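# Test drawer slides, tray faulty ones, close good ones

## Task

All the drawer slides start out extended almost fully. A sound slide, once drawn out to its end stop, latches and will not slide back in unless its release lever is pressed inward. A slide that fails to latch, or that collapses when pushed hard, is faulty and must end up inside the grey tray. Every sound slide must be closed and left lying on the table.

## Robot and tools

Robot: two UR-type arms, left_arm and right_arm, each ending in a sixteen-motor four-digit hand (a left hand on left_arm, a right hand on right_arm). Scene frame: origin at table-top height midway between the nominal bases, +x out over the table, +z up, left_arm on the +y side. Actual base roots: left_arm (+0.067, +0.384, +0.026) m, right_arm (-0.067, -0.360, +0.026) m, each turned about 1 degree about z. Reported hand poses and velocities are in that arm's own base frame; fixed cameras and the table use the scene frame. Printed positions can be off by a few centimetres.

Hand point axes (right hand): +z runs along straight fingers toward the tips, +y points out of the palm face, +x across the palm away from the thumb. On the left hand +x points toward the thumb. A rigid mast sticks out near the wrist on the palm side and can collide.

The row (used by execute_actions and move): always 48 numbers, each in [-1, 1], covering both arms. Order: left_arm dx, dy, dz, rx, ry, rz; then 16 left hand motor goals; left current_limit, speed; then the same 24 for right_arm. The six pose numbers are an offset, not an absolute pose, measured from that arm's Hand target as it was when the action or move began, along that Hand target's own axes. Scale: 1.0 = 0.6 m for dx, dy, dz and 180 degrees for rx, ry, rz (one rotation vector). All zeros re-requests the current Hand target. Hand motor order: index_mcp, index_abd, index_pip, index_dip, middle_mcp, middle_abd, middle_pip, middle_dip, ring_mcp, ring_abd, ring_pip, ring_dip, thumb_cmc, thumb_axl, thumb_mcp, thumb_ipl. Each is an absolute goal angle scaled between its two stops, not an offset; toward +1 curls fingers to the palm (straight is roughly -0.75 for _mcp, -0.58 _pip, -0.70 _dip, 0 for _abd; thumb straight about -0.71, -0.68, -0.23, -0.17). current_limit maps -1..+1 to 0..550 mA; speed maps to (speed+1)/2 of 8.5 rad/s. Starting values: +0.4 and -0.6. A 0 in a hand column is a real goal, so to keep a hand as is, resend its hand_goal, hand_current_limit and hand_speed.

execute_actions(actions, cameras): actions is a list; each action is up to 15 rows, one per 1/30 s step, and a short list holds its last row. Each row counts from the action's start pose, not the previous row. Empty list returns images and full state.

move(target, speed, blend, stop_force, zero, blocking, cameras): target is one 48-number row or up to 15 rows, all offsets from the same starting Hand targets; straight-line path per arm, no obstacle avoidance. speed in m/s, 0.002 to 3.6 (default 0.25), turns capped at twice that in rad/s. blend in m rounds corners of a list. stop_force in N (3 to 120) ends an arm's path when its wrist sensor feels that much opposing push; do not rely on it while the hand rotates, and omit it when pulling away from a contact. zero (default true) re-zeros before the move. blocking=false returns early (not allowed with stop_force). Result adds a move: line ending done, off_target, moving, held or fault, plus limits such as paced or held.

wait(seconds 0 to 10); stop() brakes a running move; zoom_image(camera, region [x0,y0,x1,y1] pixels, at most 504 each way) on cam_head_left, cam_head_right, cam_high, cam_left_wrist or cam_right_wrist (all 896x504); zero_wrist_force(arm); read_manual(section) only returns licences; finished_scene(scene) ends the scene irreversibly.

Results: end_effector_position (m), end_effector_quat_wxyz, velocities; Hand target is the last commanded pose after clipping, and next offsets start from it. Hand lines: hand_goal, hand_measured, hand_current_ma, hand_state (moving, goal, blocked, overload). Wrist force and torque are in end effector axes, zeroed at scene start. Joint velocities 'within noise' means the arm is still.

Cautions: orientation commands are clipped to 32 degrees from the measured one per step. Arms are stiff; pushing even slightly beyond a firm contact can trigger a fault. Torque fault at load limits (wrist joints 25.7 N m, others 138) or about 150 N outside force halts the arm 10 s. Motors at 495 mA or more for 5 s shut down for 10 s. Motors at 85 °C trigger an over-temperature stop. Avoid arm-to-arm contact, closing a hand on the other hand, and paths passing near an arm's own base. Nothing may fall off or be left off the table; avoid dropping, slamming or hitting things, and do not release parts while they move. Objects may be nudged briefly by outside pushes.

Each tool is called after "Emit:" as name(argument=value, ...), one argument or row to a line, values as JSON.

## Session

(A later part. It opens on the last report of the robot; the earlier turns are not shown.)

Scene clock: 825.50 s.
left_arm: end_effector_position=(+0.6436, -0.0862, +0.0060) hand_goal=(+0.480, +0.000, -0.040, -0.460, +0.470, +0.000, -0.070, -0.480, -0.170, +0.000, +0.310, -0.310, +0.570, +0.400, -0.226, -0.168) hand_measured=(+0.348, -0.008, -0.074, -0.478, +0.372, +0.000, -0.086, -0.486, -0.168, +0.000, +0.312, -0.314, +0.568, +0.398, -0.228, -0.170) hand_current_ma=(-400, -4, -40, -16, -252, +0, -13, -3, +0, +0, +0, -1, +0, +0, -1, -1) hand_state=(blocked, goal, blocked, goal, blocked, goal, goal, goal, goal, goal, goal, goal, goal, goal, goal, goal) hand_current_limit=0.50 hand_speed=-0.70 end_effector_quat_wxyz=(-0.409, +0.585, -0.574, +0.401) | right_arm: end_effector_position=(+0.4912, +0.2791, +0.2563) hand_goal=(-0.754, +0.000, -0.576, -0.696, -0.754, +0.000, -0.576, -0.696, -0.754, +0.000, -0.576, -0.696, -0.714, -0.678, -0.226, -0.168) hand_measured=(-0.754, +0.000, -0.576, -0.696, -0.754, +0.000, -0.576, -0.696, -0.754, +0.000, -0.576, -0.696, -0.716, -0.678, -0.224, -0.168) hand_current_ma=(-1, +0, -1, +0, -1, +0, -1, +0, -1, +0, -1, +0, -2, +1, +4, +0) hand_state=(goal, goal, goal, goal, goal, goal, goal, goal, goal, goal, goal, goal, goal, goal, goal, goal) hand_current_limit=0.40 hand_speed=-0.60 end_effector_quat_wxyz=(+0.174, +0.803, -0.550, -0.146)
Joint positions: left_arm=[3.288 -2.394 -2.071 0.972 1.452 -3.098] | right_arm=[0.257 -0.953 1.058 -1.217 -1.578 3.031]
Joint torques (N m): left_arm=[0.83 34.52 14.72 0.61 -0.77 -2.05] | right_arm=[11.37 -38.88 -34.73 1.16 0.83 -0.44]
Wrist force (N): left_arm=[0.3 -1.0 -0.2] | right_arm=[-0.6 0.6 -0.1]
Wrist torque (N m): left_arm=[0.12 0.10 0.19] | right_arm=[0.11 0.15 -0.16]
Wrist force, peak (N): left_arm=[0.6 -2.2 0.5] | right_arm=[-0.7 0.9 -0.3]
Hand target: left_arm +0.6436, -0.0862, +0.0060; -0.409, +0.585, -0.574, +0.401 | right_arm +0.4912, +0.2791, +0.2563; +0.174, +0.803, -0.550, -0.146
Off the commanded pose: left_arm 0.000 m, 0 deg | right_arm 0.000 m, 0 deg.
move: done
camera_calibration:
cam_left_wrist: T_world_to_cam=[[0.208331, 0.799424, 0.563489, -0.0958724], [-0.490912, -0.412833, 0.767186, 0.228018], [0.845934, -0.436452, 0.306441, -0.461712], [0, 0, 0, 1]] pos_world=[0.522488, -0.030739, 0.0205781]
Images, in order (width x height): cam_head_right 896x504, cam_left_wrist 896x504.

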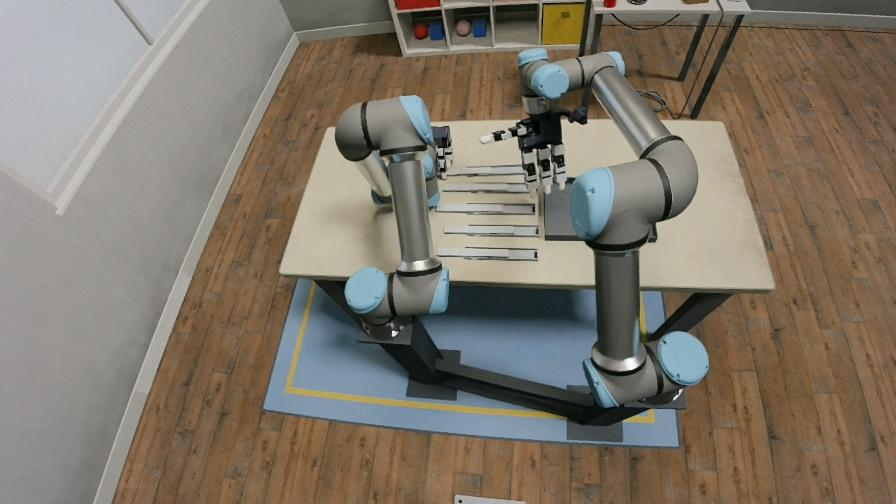

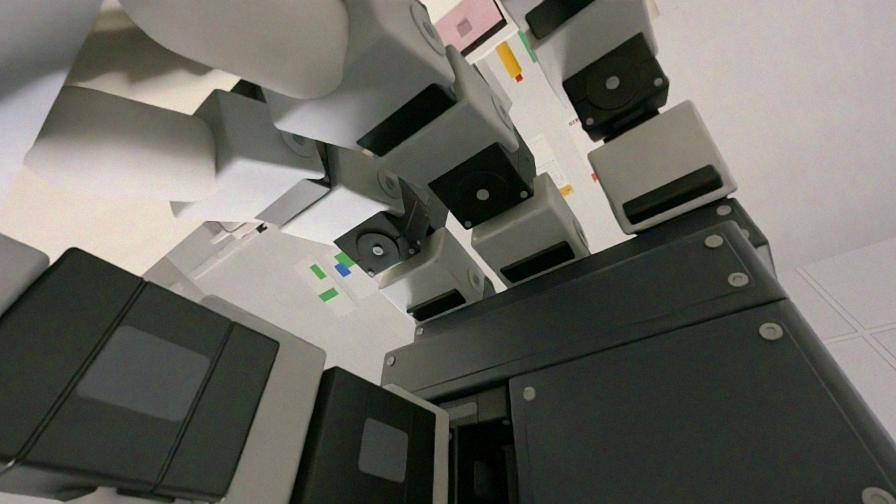

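Emit:
move(
  target=[-0.1667,0,0,0,0,0, 0.48,0,-0.04,-0.46,0.47,0,-0.07,-0.48,-0.170,0,0.310,-0.309,0.571,0.401,-0.226,-0.168,0.5,-0.7, 0,0,0,0,0,0, -0.754,0,-0.576,-0.696,-0.754,0,-0.576,-0.696,-0.754,0,-0.576,-0.696,-0.714,-0.678,-0.226,-0.168,0.4,-0.6],
  speed=0.08,
  cameras=["cam_head_right","cam_high"],
)

Emit:
zoom_image(
  camera="cam_head_right",
  region=[380, 120, 540, 200],
)

Emit:
zoom_image(
  camera="cam_high",
  region=[430, 250, 550, 350],
)

Scene clock: 836.87 s.
left_arm: end_effector_position=(+0.6416, +0.0138, +0.0060) hand_goal=(+0.480, +0.000, -0.040, -0.460, +0.470, +0.000, -0.070, -0.480, -0.170, +0.000, +0.310, -0.310, +0.570, +0.400, -0.226, -0.168) hand_measured=(+0.348, -0.006, -0.074, -0.478, +0.406, +0.004, -0.088, -0.486, -0.168, +0.000, +0.312, -0.314, +0.562, +0.398, -0.232, -0.172) hand_current_ma=(-400, -2, -42, -16, -127, +2, -15, -3, +0, +0, +0, -1, -4, +0, -5, -1) hand_state=(blocked, goal, blocked, goal, blocked, goal, goal, goal, goal, goal, goal, goal, goal, goal, goal, goal) hand_current_limit=0.50 hand_speed=-0.70 end_effector_quat_wxyz=(-0.409, +0.585, -0.574, +0.401) | right_arm: end_effector_position=(+0.4912, +0.2791, +0.2563) hand_goal=(-0.754, +0.000, -0.576, -0.696, -0.754, +0.000, -0.576, -0.696, -0.754, +0.000, -0.576, -0.696, -0.714, -0.678, -0.226, -0.168) hand_measured=(-0.754, +0.000, -0.576, -0.696, -0.754, +0.000, -0.576, -0.696, -0.754, +0.000, -0.576, -0.696, -0.716, -0.678, -0.224, -0.168) hand_current_ma=(-1, +0, -1, +0, -1, +0, -1, +0, -1, +0, -1, +0, -2, +1, +4, +0) hand_state=(goal, goal, goal, goal, goal, goal, goal, goal, goal, goal, goal, goal, goal, goal, goal, goal) hand_current_limit=0.40 hand_speed=-0.60 end_effector_quat_wxyz=(+0.174, +0.803, -0.550, -0.146)
Joint positions: left_arm=[3.51 -2.388 -2.093 0.969 1.244 -3.018] | right_arm=[0.257 -0.953 1.058 -1.217 -1.578 3.031]
Joint torques (N m): left_arm=[5.71 45.9 15.19 3.71 -0.17 -1.98] | right_arm=[11.53 -39.11 -35.37 0.86 0.53 -0.35]
Wrist force (N): left_arm=[0.0 -2.6 -0.6] | right_arm=[-0.7 0.4 0.0]
Wrist torque (N m): left_arm=[-0.01 0.10 0.25] | right_arm=[0.08 0.16 -0.17]
Wrist force, peak (N): left_arm=[2.2 -2.9 -0.1] | right_arm=[-0.9 0.8 0.1]
Hand target: left_arm +0.6416, +0.0138, +0.0060; -0.409, +0.585, -0.574, +0.401 | right_arm +0.4912, +0.2791, +0.2563; +0.174, +0.803, -0.550, -0.146
Off the commanded pose: left_arm 0.000 m, 0 deg | right_arm 0.000 m, 0 deg.
move: done
Images, in order (width x height): cam_head_right 896x504, cam_high 896x504.

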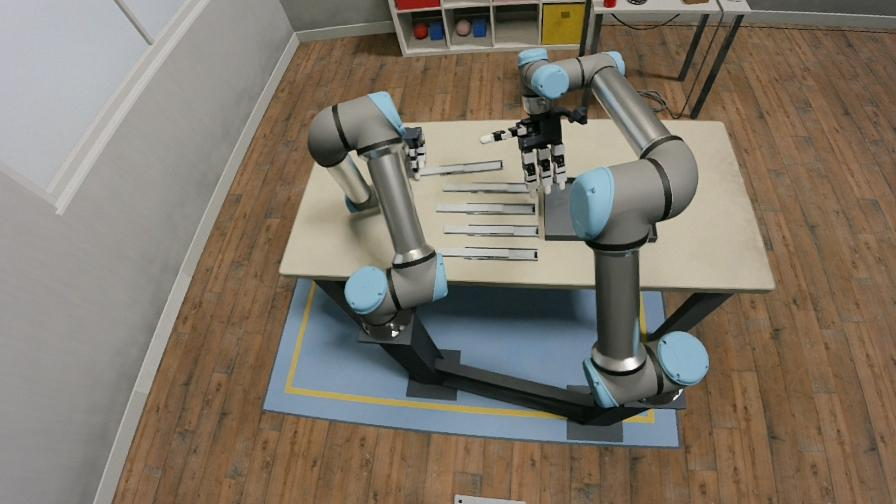

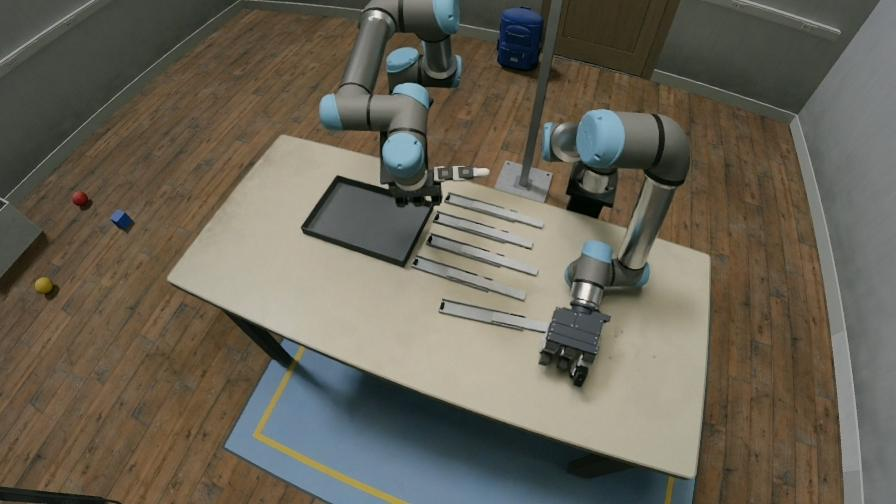

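Scaled by 3.150 from the camera's 896x504 image, which has a finer 1280x720 frame.

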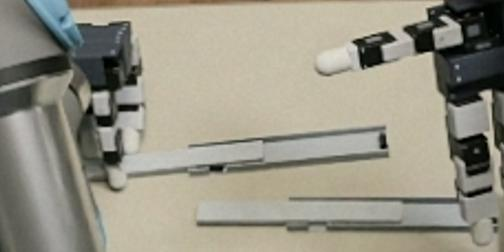

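Scaled by 4.200 from the camera's 896x504 image, which has a finer 1280x720 frame.

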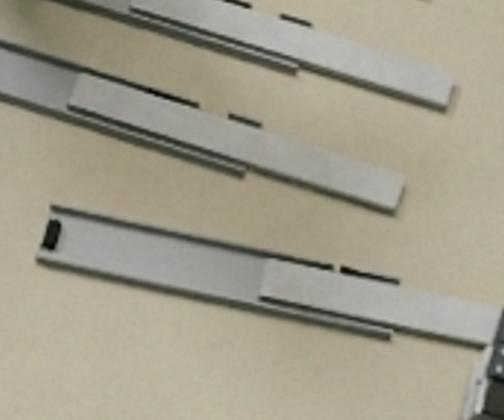

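Emit:
move(
  target=[0,0,0,0,0.0413,0.0150, 0.48,0,-0.04,-0.46,0.47,0,-0.07,-0.48,-0.170,0,0.310,-0.309,0.571,0.401,-0.226,-0.168,0.5,-0.7, 0,0,0,0,0,0, -0.754,0,-0.576,-0.696,-0.754,0,-0.576,-0.696,-0.754,0,-0.576,-0.696,-0.714,-0.678,-0.226,-0.168,0.4,-0.6],
  speed=0.08,
  cameras=["cam_head_right"],
)

Emit:
zoom_image(
  camera="cam_head_right",
  region=[380, 120, 540, 200],
)

Scene clock: 854.93 s.
left_arm: end_effector_position=(+0.6417, +0.0140, +0.0060) hand_goal=(+0.480, +0.000, -0.040, -0.460, +0.470, +0.000, -0.070, -0.480, -0.170, +0.000, +0.310, -0.310, +0.570, +0.400, -0.226, -0.168) hand_measured=(+0.348, -0.012, -0.076, -0.478, +0.460, +0.004, -0.076, -0.484, -0.168, +0.000, +0.312, -0.314, +0.558, +0.398, -0.234, -0.172) hand_current_ma=(-400, -6, -46, -16, -6, +1, -3, -1, +0, +0, +0, -1, -9, +0, -7, -2) hand_state=(blocked, goal, blocked, goal, goal, goal, goal, goal, goal, goal, goal, goal, goal, goal, goal, goal) hand_current_limit=0.50 hand_speed=-0.70 end_effector_quat_wxyz=(+0.381, -0.544, +0.612, -0.428) | right_arm: end_effector_position=(+0.4912, +0.2791, +0.2563) hand_goal=(-0.754, +0.000, -0.576, -0.696, -0.754, +0.000, -0.576, -0.696, -0.754, +0.000, -0.576, -0.696, -0.714, -0.678, -0.226, -0.168) hand_measured=(-0.754, +0.000, -0.576, -0.696, -0.754, +0.000, -0.576, -0.696, -0.754, +0.000, -0.576, -0.696, -0.716, -0.678, -0.224, -0.168) hand_current_ma=(-1, +0, -1, +0, -1, +0, -1, +0, -1, +0, -1, +0, -2, +1, +4, +0) hand_state=(goal, goal, goal, goal, goal, goal, goal, goal, goal, goal, goal, goal, goal, goal, goal, goal) hand_current_limit=0.40 hand_speed=-0.60 end_effector_quat_wxyz=(+0.174, +0.803, -0.550, -0.146)
Joint positions: left_arm=[3.56 -2.387 -2.082 0.926 1.07 -2.941] | right_arm=[0.257 -0.953 1.058 -1.217 -1.578 3.031]
Joint torques (N m): left_arm=[-6.74 47.66 -0.24 4.52 -0.5 -1.38] | right_arm=[11.24 -38.32 -36.19 0.82 1 -0.07]
Wrist force (N): left_arm=[1.2 -3.4 0.5] | right_arm=[-0.9 0.6 -0.2]
Wrist torque (N m): left_arm=[-0.01 -0.10 0.18] | right_arm=[0.13 0.19 -0.18]
Wrist force, peak (N): left_arm=[1.4 -3.8 1.0] | right_arm=[-1.1 0.6 0.0]
Hand target: left_arm +0.6416, +0.0138, +0.0060; +0.381, -0.544, +0.613, -0.429 | right_arm +0.4912, +0.2791, +0.2563; +0.174, +0.803, -0.550, -0.146
Off the commanded pose: left_arm 0.000 m, 0 deg | right_arm 0.000 m, 0 deg.
move: done
Images, in order (width x height): cam_head_right 896x504.

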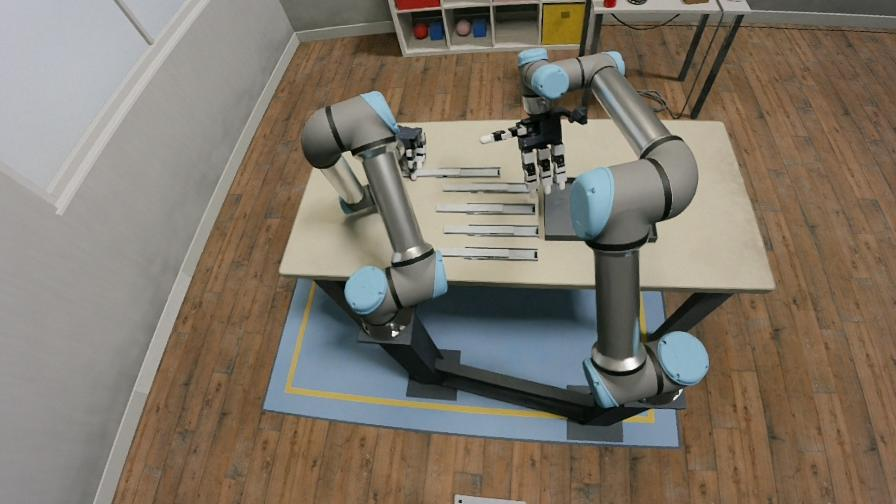

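Scaled by 3.150 from the camera's 896x504 image, which has a finer 1280x720 frame.

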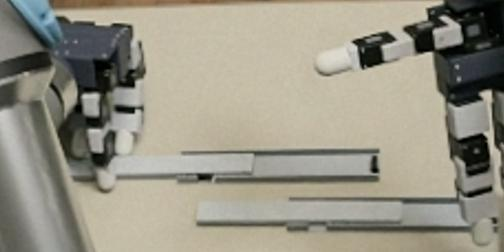

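Emit:
move(
  target=[
    [0,0,0,0,0,0, 0.48,0,-0.04,-0.46,0.47,0,-0.07,-0.48,-0.170,0,0.310,-0.309,0.571,0.401,-0.226,-0.168,0.5,-0.7, 0,0,0,0,0,0, -0.137,0,0.98,-0.043,-0.137,0,0.98,-0.043,-0.137,0,0.98,-0.043,0.571,0.401,-0.226,-0.168,0.4,-0.5],
    [0,0,0,0,0,0, 0.48,0,-0.04,-0.46,0.47,0,-0.07,-0.48,-0.170,0,0.310,-0.309,0.571,0.401,-0.226,-0.168,0.5,-0.7, -0.0028,-0.4203,0.0393,0.3925,0.0356,0.1270, -0.137,0,0.98,-0.043,-0.137,0,0.98,-0.043,-0.137,0,0.98,-0.043,0.571,0.401,-0.226,-0.168,0.4,-0.5],
  ],
  speed=0.3,
  cameras=["cam_head_right","cam_high","cam_right_wrist"],
)

Emit:
zoom_image(
  camera="cam_head_right",
  region=[380, 80, 560, 220],
)

Emit:
zoom_image(
  camera="cam_high",
  region=[380, 200, 600, 400],
)

Scene clock: 889.70 s.
left_arm: end_effector_position=(+0.6416, +0.0138, +0.0060) hand_goal=(+0.480, +0.000, -0.040, -0.460, +0.470, +0.000, -0.070, -0.480, -0.170, +0.000, +0.310, -0.310, +0.570, +0.400, -0.226, -0.168) hand_measured=(+0.348, -0.010, -0.076, -0.478, +0.460, +0.004, -0.076, -0.484, -0.168, +0.000, +0.312, -0.314, +0.558, +0.398, -0.234, -0.172) hand_current_ma=(-400, -6, -46, -16, -6, +1, -3, -1, +0, +0, +0, -1, -9, +0, -7, -2) hand_state=(blocked, goal, blocked, goal, goal, goal, goal, goal, goal, goal, goal, goal, goal, goal, goal, goal) hand_current_limit=0.50 hand_speed=-0.70 end_effector_quat_wxyz=(+0.381, -0.544, +0.613, -0.429) | right_arm: end_effector_position=(+0.6906, +0.3620, +0.1241) hand_goal=(-0.138, +0.000, +0.980, -0.044, -0.138, +0.000, +0.980, -0.044, -0.138, +0.000, +0.980, -0.044, +0.570, +0.400, -0.226, -0.168) hand_measured=(-0.142, +0.000, +0.976, -0.046, -0.144, +0.000, +0.976, -0.046, -0.144, +0.000, +0.976, -0.046, +0.568, +0.398, -0.224, -0.168) hand_current_ma=(-9, +0, -6, -3, -11, +0, -5, -4, -11, +0, -6, -4, -4, -5, +4, +0) hand_state=(goal, goal, goal, goal, goal, goal, goal, goal, goal, goal, goal, goal, goal, goal, goal, goal) hand_current_limit=0.40 hand_speed=-0.50 end_effector_quat_wxyz=(-0.267, +0.645, -0.662, +0.274)
Joint positions: left_arm=[3.56 -2.387 -2.082 0.926 1.07 -2.941] | right_arm=[0.33 -0.893 1.474 -2.904 -1.82 3.399]
Joint torques (N m): left_arm=[-6.45 40.87 -1.96 4.3 1.32 -0.12] | right_arm=[-9.56 -52.47 -35.56 -5.06 -1.22 -1.86]
Wrist force (N): left_arm=[0.9 -3.7 0.6] | right_arm=[-0.3 0.1 -0.2]
Wrist torque (N m): left_arm=[-0.01 -0.08 0.19] | right_arm=[0.24 0.04 -0.02]
Wrist force, peak (N): left_arm=[0.8 -4.0 1.0] | right_arm=[-0.8 1.2 0.3]
Hand target: left_arm +0.6416, +0.0138, +0.0060; +0.381, -0.544, +0.613, -0.429 | right_arm +0.6907, +0.3619, +0.1241; -0.267, +0.645, -0.662, +0.274
Off the commanded pose: left_arm 0.000 m, 0 deg | right_arm 0.000 m, 0 deg.
move: done
camera_calibration:
cam_right_wrist: T_world_to_cam=[[-0.441191, 0.761597, -0.474679, 0.120293], [-0.143625, 0.4622, 0.875067, -0.223775], [0.885845, 0.454248, -0.0945338, -0.638323], [0, 0, 0, 1]] pos_world=[0.586388, 0.301771, 0.192575]
Images, in order (width x height): cam_head_right 896x504, cam_high 896x504, cam_right_wrist 896x504.

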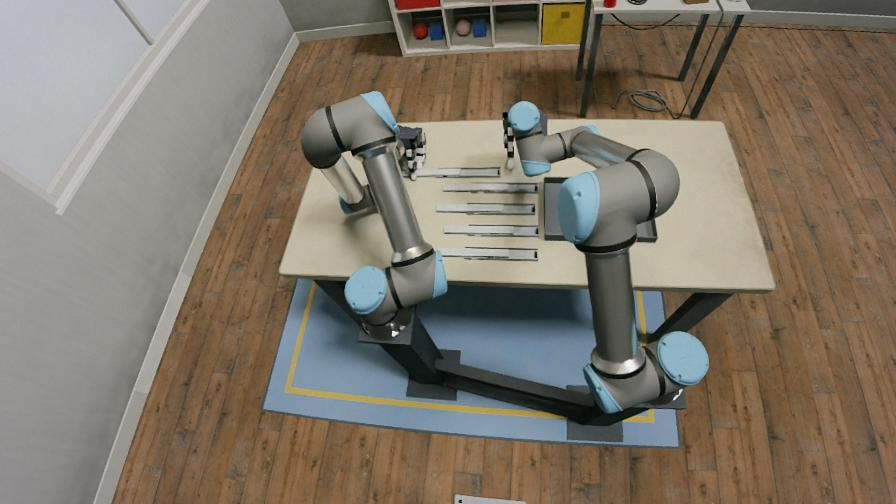

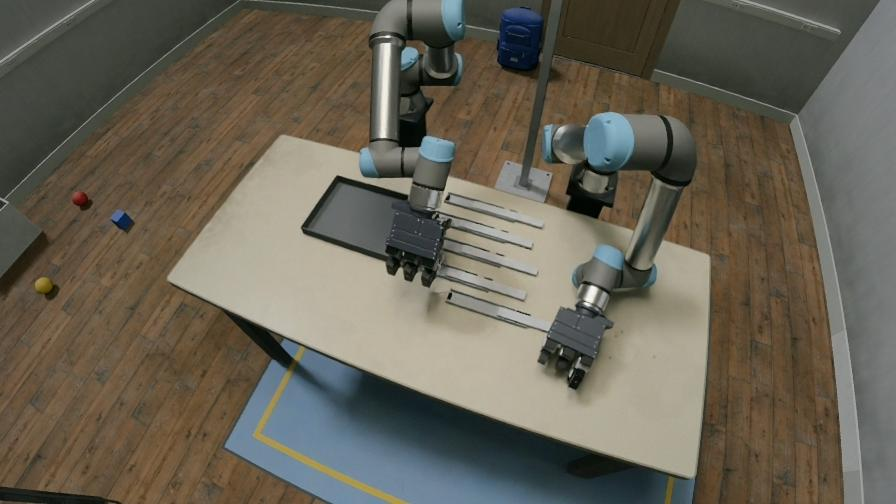

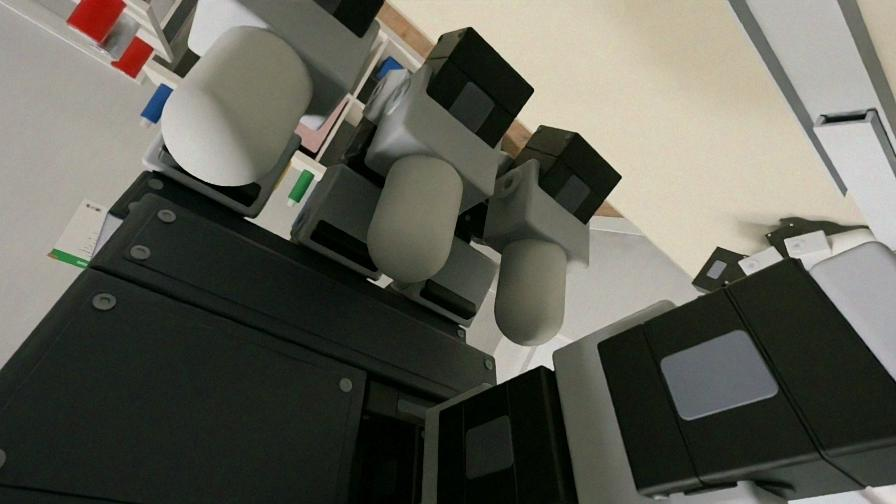

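Scaled by 2.800 from the camera's 896x504 image, which has a finer 1280x720 frame.

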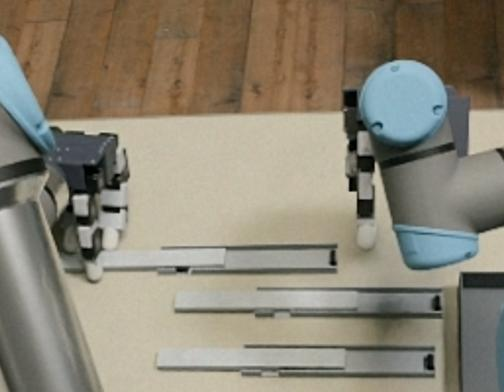

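Scaled by 2.291 from the camera's 896x504 image, which has a finer 1280x720 frame.

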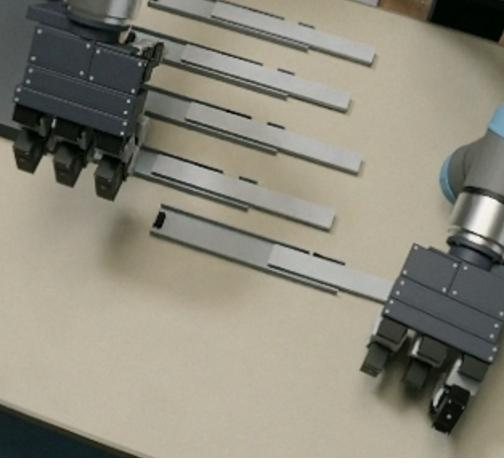

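Emit:
move(
  target=[
    [0,0,0,0,0,0, 0.25,0,0.05,-0.476,0.25,0,0.05,-0.476,-0.170,0,0.310,-0.309,0.571,0.401,-0.226,-0.168,0.5,-0.6, 0,0.1109,0.1109,0,0,0, -0.137,0,0.98,-0.043,-0.137,0,0.98,-0.043,-0.137,0,0.98,-0.043,0.571,0.401,-0.226,-0.168,0.4,-0.5],
    [0,0,0,0,0,0, 0.0685,0,0.197,-0.377,0.0685,0,0.197,-0.377,-0.170,0,0.310,-0.309,0.571,0.401,-0.226,-0.168,0.5,-0.6, 0,0.1109,0.1109,0,0,0, -0.137,0,0.98,-0.043,-0.137,0,0.98,-0.043,-0.137,0,0.98,-0.043,0.571,0.401,-0.226,-0.168,0.4,-0.5],
    [0,0,0,0,0,0, -0.170,0,0.310,-0.309,-0.170,0,0.310,-0.309,-0.170,0,0.310,-0.309,0.571,0.401,-0.226,-0.168,0.5,-0.6, 0,0.1109,0.1109,0,0,0, -0.137,0,0.98,-0.043,-0.137,0,0.98,-0.043,-0.137,0,0.98,-0.043,0.571,0.401,-0.226,-0.168,0.4,-0.5],
    [0,-0.1568,-0.0572,0,0,0, -0.170,0,0.310,-0.309,-0.170,0,0.310,-0.309,-0.170,0,0.310,-0.309,0.571,0.401,-0.226,-0.168,0.5,-0.6, 0,0.1109,0.1109,0,0,0, -0.137,0,0.98,-0.043,-0.137,0,0.98,-0.043,-0.137,0,0.98,-0.043,0.571,0.401,-0.226,-0.168,0.4,-0.5],
  ],
  speed=[0.2,0.2,0.2,0.15],
  cameras=["cam_head_right"],
)

Emit:
move(
  target=[-0.162,0.0388,-0.1948,-0.1386,-0.0377,-0.0240, -0.137,0,0.98,-0.043,-0.137,0,0.98,-0.043,-0.137,0,0.98,-0.043,0.571,0.401,-0.226,-0.168,0.4,-0.5, 0,0,0,0,0,0, -0.137,0,0.98,-0.043,-0.137,0,0.98,-0.043,-0.137,0,0.98,-0.043,0.571,0.401,-0.226,-0.168,0.4,-0.5],
  speed=0.25,
)

Emit:
move(
  target=[0,0,0,0,0,0, -0.137,0,0.98,-0.043,-0.137,0,0.98,-0.043,-0.137,0,0.98,-0.043,0.571,0.401,-0.226,-0.168,0.4,-0.5, 0,0.0707,0.0707,0,0,0, -0.137,0,0.98,-0.043,-0.137,0,0.98,-0.043,-0.137,0,0.98,-0.043,0.571,0.401,-0.226,-0.168,0.4,-0.5],
  speed=0.02,
  stop_force=4,
  cameras=["cam_head_right","cam_high"],
)

Emit:
zoom_image(
  camera="cam_head_right",
  region=[360, 80, 540, 220],
)

Emit:
zoom_image(
  camera="cam_high",
  region=[400, 200, 640, 400],
)

Scene clock: 927.47 s.
left_arm: end_effector_position=(+0.6417, +0.0138, +0.1061) hand_goal=(-0.170, +0.000, +0.310, -0.310, -0.170, +0.000, +0.310, -0.310, -0.170, +0.000, +0.310, -0.310, +0.570, +0.400, -0.226, -0.168) hand_measured=(-0.162, -0.004, +0.306, -0.314, -0.162, +0.004, +0.304, -0.314, -0.168, +0.000, +0.312, -0.314, +0.568, +0.398, -0.228, -0.170) hand_current_ma=(+5, -1, -2, -1, +5, +1, -2, -1, +0, +0, +0, -1, -1, +0, -1, -1) hand_state=(goal, goal, goal, goal, goal, goal, goal, goal, goal, goal, goal, goal, goal, goal, goal, goal) hand_current_limit=0.50 hand_speed=-0.60 end_effector_quat_wxyz=(+0.381, -0.544, +0.613, -0.429) | right_arm: end_effector_position=(+0.6907, +0.3619, +0.0300) hand_goal=(-0.138, +0.000, +0.980, -0.044, -0.138, +0.000, +0.980, -0.044, -0.138, +0.000, +0.980, -0.044, +0.570, +0.400, -0.226, -0.168) hand_measured=(-0.142, +0.000, +0.976, -0.046, -0.144, +0.000, +0.976, -0.046, -0.144, +0.000, +0.976, -0.046, +0.568, +0.398, -0.224, -0.168) hand_current_ma=(-9, +0, -6, -3, -10, +0, -5, -4, -10, +0, -6, -4, -4, -5, +4, +0) hand_state=(goal, goal, goal, goal, goal, goal, goal, goal, goal, goal, goal, goal, goal, goal, goal, goal) hand_current_limit=0.40 hand_speed=-0.50 end_effector_quat_wxyz=(-0.267, +0.645, -0.662, +0.274)
Joint positions: left_arm=[3.56 -2.132 -2.109 0.698 1.07 -2.941] | right_arm=[0.33 -0.756 1.513 -3.081 -1.82 3.399]
Joint torques (N m): left_arm=[9.76 43.78 19.88 1.15 -2.09 2.34] | right_arm=[12.11 -38.73 -33.58 -5.22 1.04 -2.43]
Wrist force (N): left_arm=[0.7 0.2 0.7] | right_arm=[-0.2 -0.2 0.3]
Wrist torque (N m): left_arm=[0.20 -0.01 0.22] | right_arm=[0.15 0.02 -0.01]
Wrist force, peak (N): left_arm=[1.1 -3.9 1.0] | right_arm=[-0.4 -1.9 -1.2]
Hand target: left_arm +0.6417, +0.0139, +0.1062; +0.381, -0.544, +0.613, -0.429 | right_arm +0.6907, +0.3619, +0.0300; -0.267, +0.645, -0.662, +0.274
Off the commanded pose: left_arm 0.000 m, 0 deg | right_arm 0.000 m, 0 deg.
move: done
Images, in order (width x height): cam_head_right 896x504.

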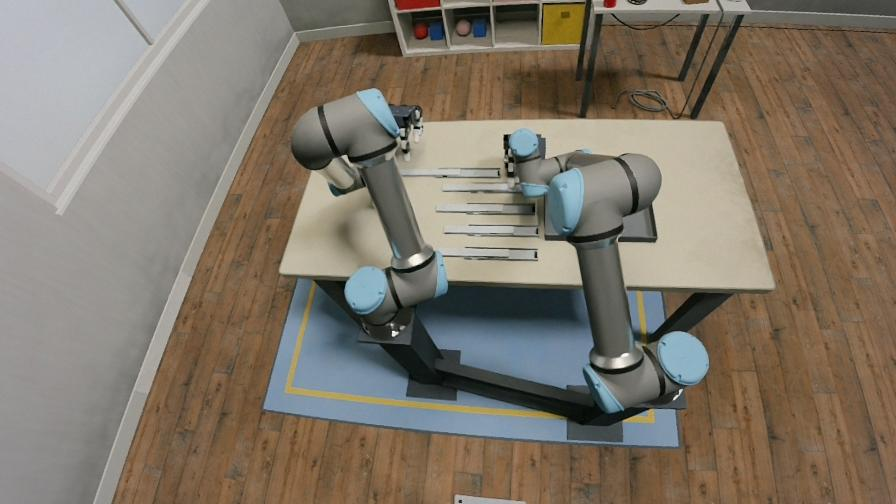

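Scene clock: 928.90 s.
left_arm: end_effector_position=(+0.5362, +0.1242, +0.1244) hand_goal=(-0.138, +0.000, +0.980, -0.044, -0.138, +0.000, +0.980, -0.044, -0.138, +0.000, +0.980, -0.044, +0.570, +0.400, -0.226, -0.168) hand_measured=(-0.138, -0.004, +0.974, -0.048, -0.138, +0.004, +0.972, -0.048, -0.138, +0.000, +0.972, -0.048, +0.568, +0.398, -0.228, -0.170) hand_current_ma=(+0, -1, -3, -1, +0, +1, -4, -1, +0, +0, -4, -1, +0, +0, -1, -1) hand_state=(goal, goal, goal, goal, goal, goal, goal, goal, goal, goal, goal, goal, goal, goal, goal, goal) hand_current_limit=0.40 hand_speed=-0.50 end_effector_quat_wxyz=(-0.273, +0.660, -0.646, +0.268) | right_arm: end_effector_position=(+0.6907, +0.3619, +0.0300) hand_goal=(-0.138, +0.000, +0.980, -0.044, -0.138, +0.000, +0.980, -0.044, -0.138, +0.000, +0.980, -0.044, +0.570, +0.400, -0.226, -0.168) hand_measured=(-0.142, +0.000, +0.976, -0.046, -0.144, +0.000, +0.976, -0.046, -0.144, +0.000, +0.976, -0.046, +0.568, +0.398, -0.224, -0.168) hand_current_ma=(-9, +0, -6, -3, -10, +0, -5, -4, -10, +0, -6, -4, -4, -5, +4, +0) hand_state=(goal, goal, goal, goal, goal, goal, goal, goal, goal, goal, goal, goal, goal, goal, goal, goal) hand_current_limit=0.40 hand_speed=-0.50 end_effector_quat_wxyz=(-0.267, +0.645, -0.662, +0.274)
Joint positions: left_arm=[3.76 -1.806 -2.177 -0.039 1.162 -2.694] | right_arm=[0.33 -0.756 1.513 -3.081 -1.82 3.399]
Joint torques (N m): left_arm=[6.92 35.96 9.1 0.58 0.05 0.48] | right_arm=[12.8 -41.3 -31.83 -5.27 0.95 -2.44]
Wrist force (N): left_arm=[0.1 0.4 0.3] | right_arm=[-0.2 -0.2 -0.1]
Wrist torque (N m): left_arm=[0.26 0.04 0.20] | right_arm=[0.18 0.03 -0.02]
Wrist force, peak (N): left_arm=[1.5 0.1 1.6] | right_arm=[-0.2 -0.5 -0.2]
Hand target: left_arm +0.5361, +0.1242, +0.1243; -0.273, +0.660, -0.646, +0.267 | right_arm +0.6907, +0.3619, +0.0300; -0.267, +0.645, -0.662, +0.274
Off the commanded pose: left_arm 0.000 m, 0 deg | right_arm 0.000 m, 0 deg.
move: done

Scene clock: 932.50 s.
left_arm: end_effector_position=(+0.5361, +0.1242, +0.1243) hand_goal=(-0.138, +0.000, +0.980, -0.044, -0.138, +0.000, +0.980, -0.044, -0.138, +0.000, +0.980, -0.044, +0.570, +0.400, -0.226, -0.168) hand_measured=(-0.138, -0.004, +0.974, -0.048, -0.138, +0.004, +0.972, -0.048, -0.138, +0.000, +0.972, -0.048, +0.568, +0.398, -0.228, -0.170) hand_current_ma=(+0, -1, -3, -1, +0, +1, -4, -1, +0, +0, -4, -1, +0, +0, -1, -1) hand_state=(goal, goal, goal, goal, goal, goal, goal, goal, goal, goal, goal, goal, goal, goal, goal, goal) hand_current_limit=0.40 hand_speed=-0.50 end_effector_quat_wxyz=(-0.273, +0.660, -0.646, +0.267) | right_arm: end_effector_position=(+0.6906, +0.3619, -0.0212) hand_goal=(-0.138, +0.000, +0.980, -0.044, -0.138, +0.000, +0.980, -0.044, -0.138, +0.000, +0.980, -0.044, +0.570, +0.400, -0.226, -0.168) hand_measured=(-0.138, +0.000, +0.980, -0.046, -0.138, +0.000, +0.980, -0.046, -0.138, +0.000, +0.980, -0.046, +0.568, +0.398, -0.224, -0.168) hand_current_ma=(-1, +0, +0, -3, -1, +0, +0, -4, +0, +0, +0, -4, -3, -5, +4, +0) hand_state=(goal, goal, goal, goal, goal, goal, goal, goal, goal, goal, goal, goal, goal, goal, goal, goal) hand_current_limit=0.40 hand_speed=-0.50 end_effector_quat_wxyz=(-0.267, +0.645, -0.662, +0.274)
Joint positions: left_arm=[3.76 -1.806 -2.177 -0.039 1.162 -2.693] | right_arm=[0.33 -0.669 1.512 -3.166 -1.82 3.399]
Joint torques (N m): left_arm=[7.82 35.78 6.96 0.79 1.43 2.5] | right_arm=[9.72 -67.58 -1.94 -4.97 0.93 -2.19]
Wrist force (N): left_arm=[0.2 0.2 0.6] | right_arm=[0.0 0.0 0.2]
Wrist torque (N m): left_arm=[0.21 0.03 0.21] | right_arm=[0.18 0.00 0.00]
Wrist force, peak (N): left_arm=[0.5 0.3 0.9] | right_arm=[-1.2 -9.2 -3.9]
Hand target: left_arm +0.5361, +0.1242, +0.1243; -0.273, +0.660, -0.646, +0.267 | right_arm +0.6907, +0.3619, -0.0212; -0.267, +0.645, -0.662, +0.274 (not the last commanded pose)
Off the commanded pose: left_arm 0.000 m, 0 deg | right_arm 0.009 m, 0 deg.
move: contact (right_arm)
Images, in order (width x height): cam_head_right 896x504, cam_high 896x504.

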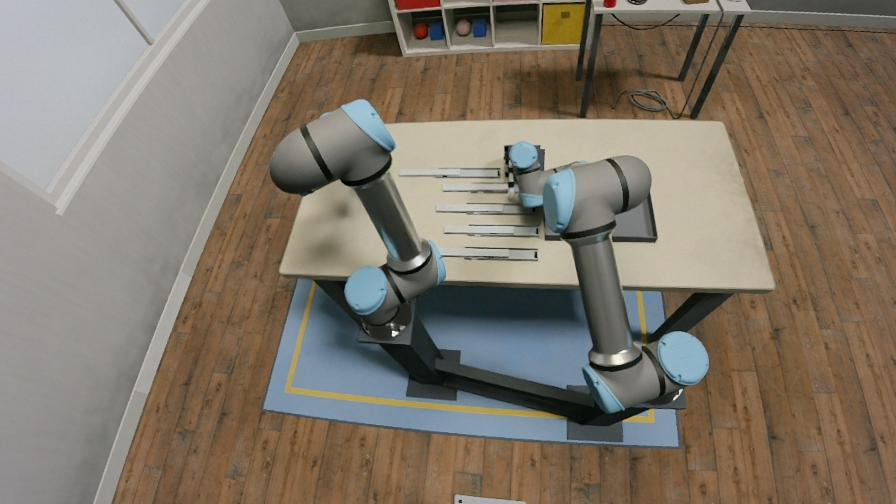

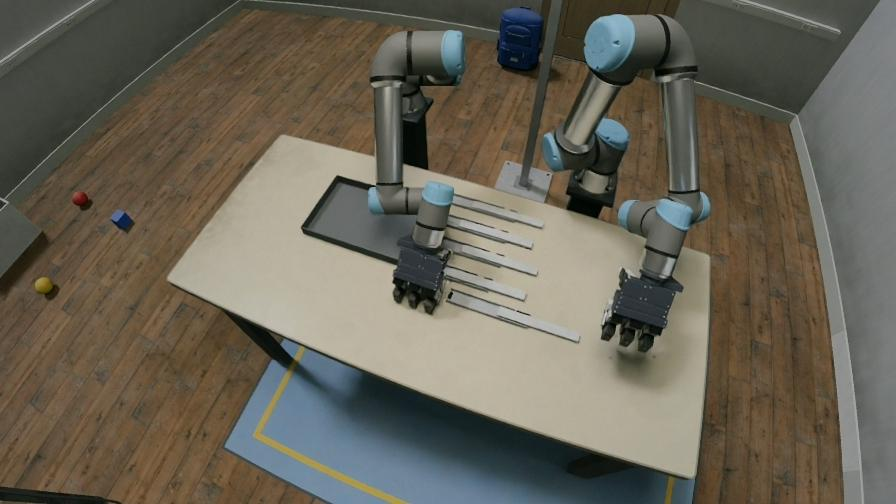

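Scaled by 2.800 from the camera's 896x504 image, which has a finer 1280x720 frame.

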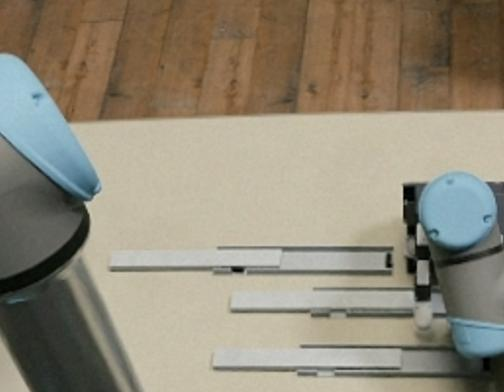

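Scaled by 2.100 from the camera's 896x504 image, which has a finer 1280x720 frame.

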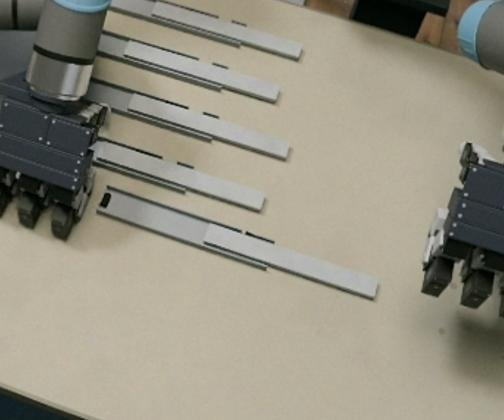

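Emit:
move(
  target=[
    [0,0.1606,0.1606,0,0,0, -0.137,0,0.98,-0.043,-0.137,0,0.98,-0.043,-0.137,0,0.98,-0.043,0.571,0.401,-0.226,-0.168,0.4,-0.5, -0.0233,-0.0035,-0.0035,0,0,0, -0.137,0,0.98,-0.043,-0.137,0,0.98,-0.043,-0.137,0,0.98,-0.043,0.571,0.401,-0.226,-0.168,0.4,-0.5],
  ],
  speed=0.15,
  cameras=["cam_head_right","cam_high"],
)

Emit:
zoom_image(
  camera="cam_head_right",
  region=[360, 100, 520, 220],
)

Emit:
zoom_image(
  camera="cam_high",
  region=[400, 230, 640, 380],
)

Scene clock: 944.90 s.
left_arm: end_effector_position=(+0.5360, +0.1243, -0.0119) hand_goal=(-0.138, +0.000, +0.980, -0.044, -0.138, +0.000, +0.980, -0.044, -0.138, +0.000, +0.980, -0.044, +0.570, +0.400, -0.226, -0.168) hand_measured=(-0.138, -0.004, +0.974, -0.048, -0.138, +0.004, +0.972, -0.048, -0.138, +0.000, +0.972, -0.048, +0.568, +0.398, -0.228, -0.170) hand_current_ma=(+0, -1, -3, -1, +0, +1, -3, -1, +0, +0, -4, -1, +0, +0, -1, -1) hand_state=(goal, goal, goal, goal, goal, goal, goal, goal, goal, goal, goal, goal, goal, goal, goal, goal) hand_current_limit=0.40 hand_speed=-0.50 end_effector_quat_wxyz=(-0.273, +0.660, -0.646, +0.267) | right_arm: end_effector_position=(+0.6910, +0.3760, -0.0182) hand_goal=(-0.138, +0.000, +0.980, -0.044, -0.138, +0.000, +0.980, -0.044, -0.138, +0.000, +0.980, -0.044, +0.570, +0.400, -0.226, -0.168) hand_measured=(-0.138, +0.000, +0.980, -0.046, -0.138, +0.000, +0.980, -0.046, -0.138, +0.000, +0.980, -0.046, +0.568, +0.398, -0.224, -0.168) hand_current_ma=(-1, +0, +0, -3, -1, +0, +0, -4, +0, +0, +0, -4, -3, -5, +4, +0) hand_state=(goal, goal, goal, goal, goal, goal, goal, goal, goal, goal, goal, goal, goal, goal, goal, goal) hand_current_limit=0.40 hand_speed=-0.50 end_effector_quat_wxyz=(-0.267, +0.645, -0.662, +0.274)
Joint positions: left_arm=[3.76 -2.151 -2.231 0.359 1.162 -2.693] | right_arm=[0.349 -0.663 1.486 -3.143 -1.833 3.414]
Joint torques (N m): left_arm=[-6.12 29.31 10 4.23 -0.25 -1.15] | right_arm=[-10.51 -50.22 -1.09 -5.2 1.12 -1.82]
Wrist force (N): left_arm=[0.7 0.4 0.5] | right_arm=[-0.2 -0.1 0.1]
Wrist torque (N m): left_arm=[0.24 -0.03 0.20] | right_arm=[0.17 0.02 -0.08]
Wrist force, peak (N): left_arm=[0.4 1.5 1.8] | right_arm=[-0.6 -0.1 0.2]
Hand target: left_arm +0.5360, +0.1242, -0.0119; -0.273, +0.660, -0.646, +0.267 | right_arm +0.6910, +0.3759, -0.0182; -0.267, +0.645, -0.662, +0.274
Off the commanded pose: left_arm 0.000 m, 0 deg | right_arm 0.000 m, 0 deg.
move: done
Images, in order (width x height): cam_head_right 896x504, cam_high 896x504.

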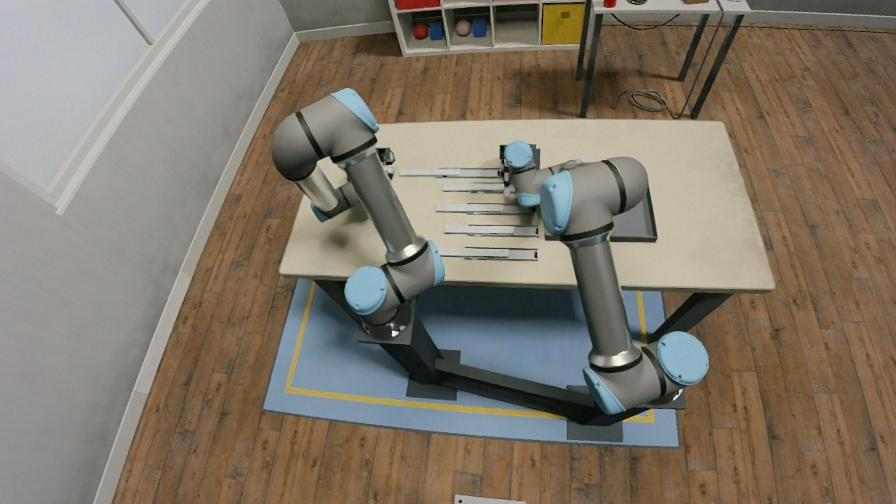

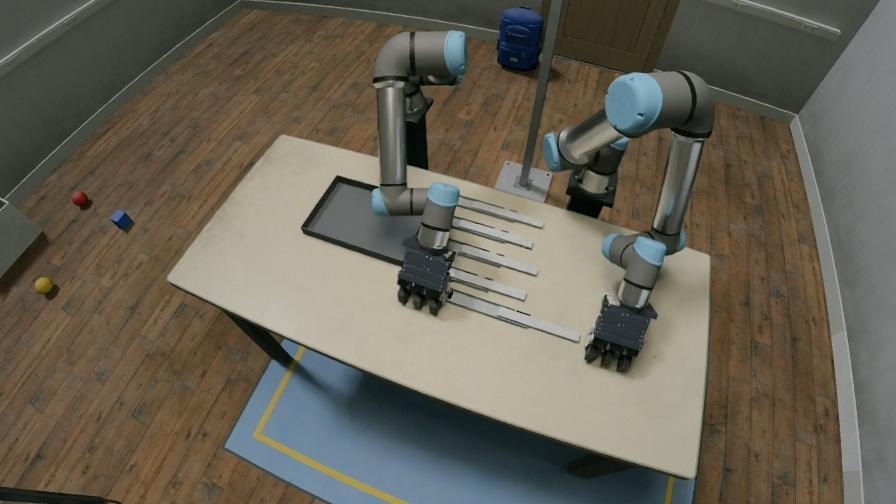

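Scaled by 3.150 from the camera's 896x504 image, which has a finer 1280x720 frame.

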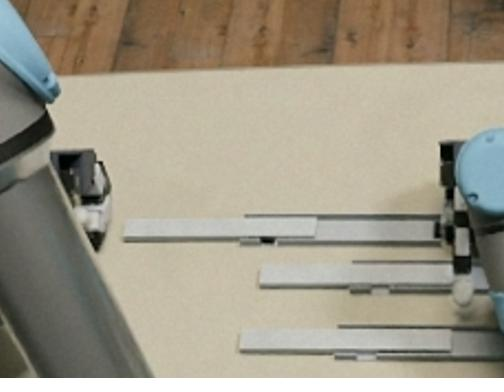

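Scaled by 2.100 from the camera's 896x504 image, which has a finer 1280x720 frame.

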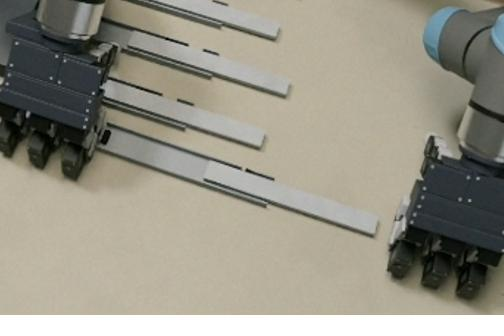

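Emit:
move(
  target=[0.1,0,0,0,0,0, -0.137,0,0.98,-0.043,-0.137,0,0.98,-0.043,-0.137,0,0.98,-0.043,0.571,0.401,-0.226,-0.168,0.4,-0.5, 0,0,0,0,0,0, -0.137,0,0.98,-0.043,-0.137,0,0.98,-0.043,-0.137,0,0.98,-0.043,0.571,0.401,-0.226,-0.168,0.4,-0.5],
  speed=0.02,
  stop_force=12,
  cameras=["cam_head_right","cam_high"],
)

Emit:
zoom_image(
  camera="cam_head_right",
  region=[360, 100, 520, 220],
)

Emit:
zoom_image(
  camera="cam_high",
  region=[400, 230, 640, 380],
)

Scene clock: 954.20 s.
left_arm: end_effector_position=(+0.5368, +0.0912, -0.0119) hand_goal=(-0.138, +0.000, +0.980, -0.044, -0.138, +0.000, +0.980, -0.044, -0.138, +0.000, +0.980, -0.044, +0.570, +0.400, -0.226, -0.168) hand_measured=(-0.128, +0.078, +0.984, -0.048, -0.138, +0.004, +0.972, -0.048, -0.138, +0.000, +0.972, -0.048, +0.568, +0.398, -0.228, -0.170) hand_current_ma=(+6, +129, +1, -1, +0, +1, -3, -1, +0, +0, -4, -1, +0, +0, -1, -1) hand_state=(goal, blocked, goal, goal, goal, goal, goal, goal, goal, goal, goal, goal, goal, goal, goal, goal) hand_current_limit=0.40 hand_speed=-0.50 end_effector_quat_wxyz=(-0.273, +0.660, -0.646, +0.267) | right_arm: end_effector_position=(+0.6911, +0.3758, -0.0182) hand_goal=(-0.138, +0.000, +0.980, -0.044, -0.138, +0.000, +0.980, -0.044, -0.138, +0.000, +0.980, -0.044, +0.570, +0.400, -0.226, -0.168) hand_measured=(-0.136, +0.038, +0.986, -0.046, -0.138, +0.000, +0.980, -0.046, -0.138, +0.000, +0.980, -0.046, +0.568, +0.398, -0.224, -0.168) hand_current_ma=(+4, +94, +9, -3, -1, +0, +0, -4, +0, +0, +0, -4, -3, -5, +4, +0) hand_state=(goal, blocked, goal, goal, goal, goal, goal, goal, goal, goal, goal, goal, goal, goal, goal, goal) hand_current_limit=0.40 hand_speed=-0.50 end_effector_quat_wxyz=(-0.267, +0.645, -0.662, +0.274)
Joint positions: left_arm=[3.695 -2.148 -2.252 0.398 1.204 -2.747] | right_arm=[0.349 -0.663 1.486 -3.143 -1.833 3.413]
Joint torques (N m): left_arm=[-5.83 27.01 15.14 -0.1 0 0.74] | right_arm=[16.21 -62.99 -2.13 -4.78 1.25 -0.05]
Wrist force (N): left_arm=[-6.2 -1.2 -1.0] | right_arm=[8.2 -1.5 -0.6]
Wrist torque (N m): left_arm=[0.18 0.01 -0.03] | right_arm=[0.15 -0.08 0.11]
Wrist force, peak (N): left_arm=[-12.4 -2.3 -1.8] | right_arm=[11.2 -3.0 -1.0]
Hand target: left_arm +0.5367, +0.0912, -0.0119; -0.273, +0.660, -0.646, +0.267 (not the last commanded pose) | right_arm +0.6910, +0.3759, -0.0182; -0.267, +0.645, -0.662, +0.274
Off the commanded pose: left_arm 0.027 m, 0 deg | right_arm 0.000 m, 0 deg.
move: contact (left_arm)
Images, in order (width x height): cam_head_right 896x504, cam_high 896x504.

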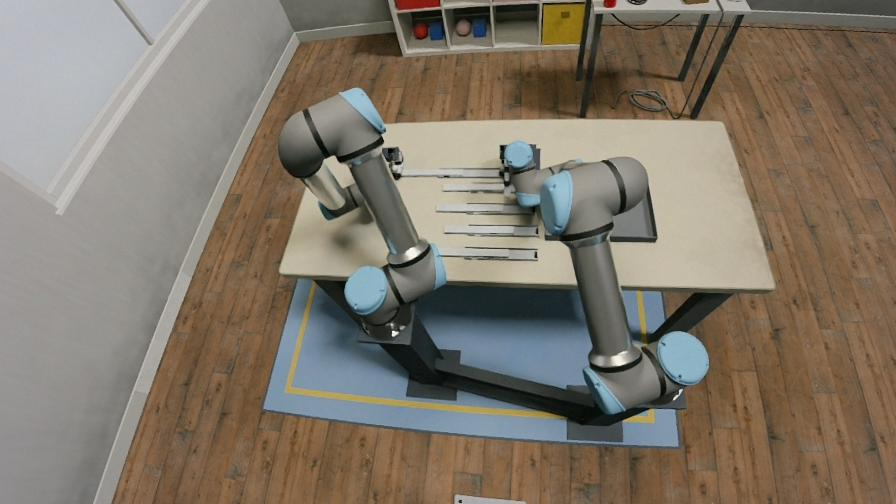

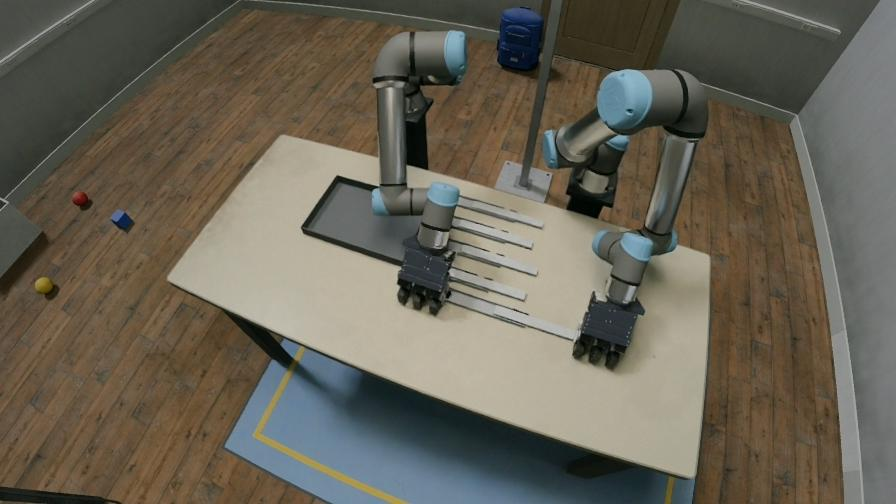

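Scaled by 3.150 from the camera's 896x504 image, which has a finer 1280x720 frame.

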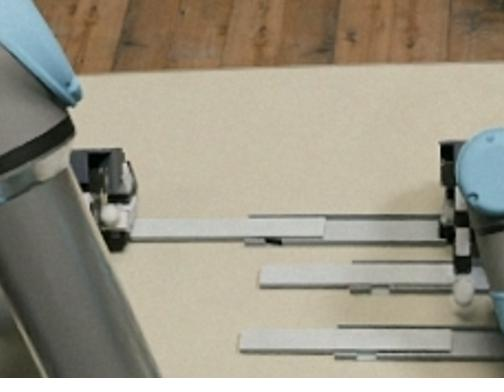

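Scaled by 2.100 from the camera's 896x504 image, which has a finer 1280x720 frame.

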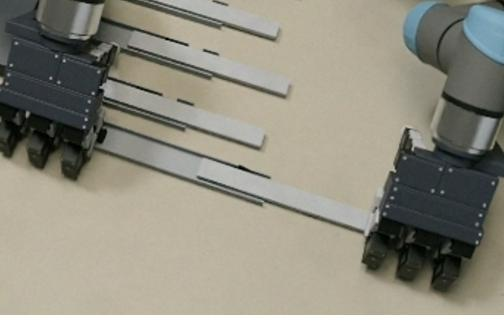

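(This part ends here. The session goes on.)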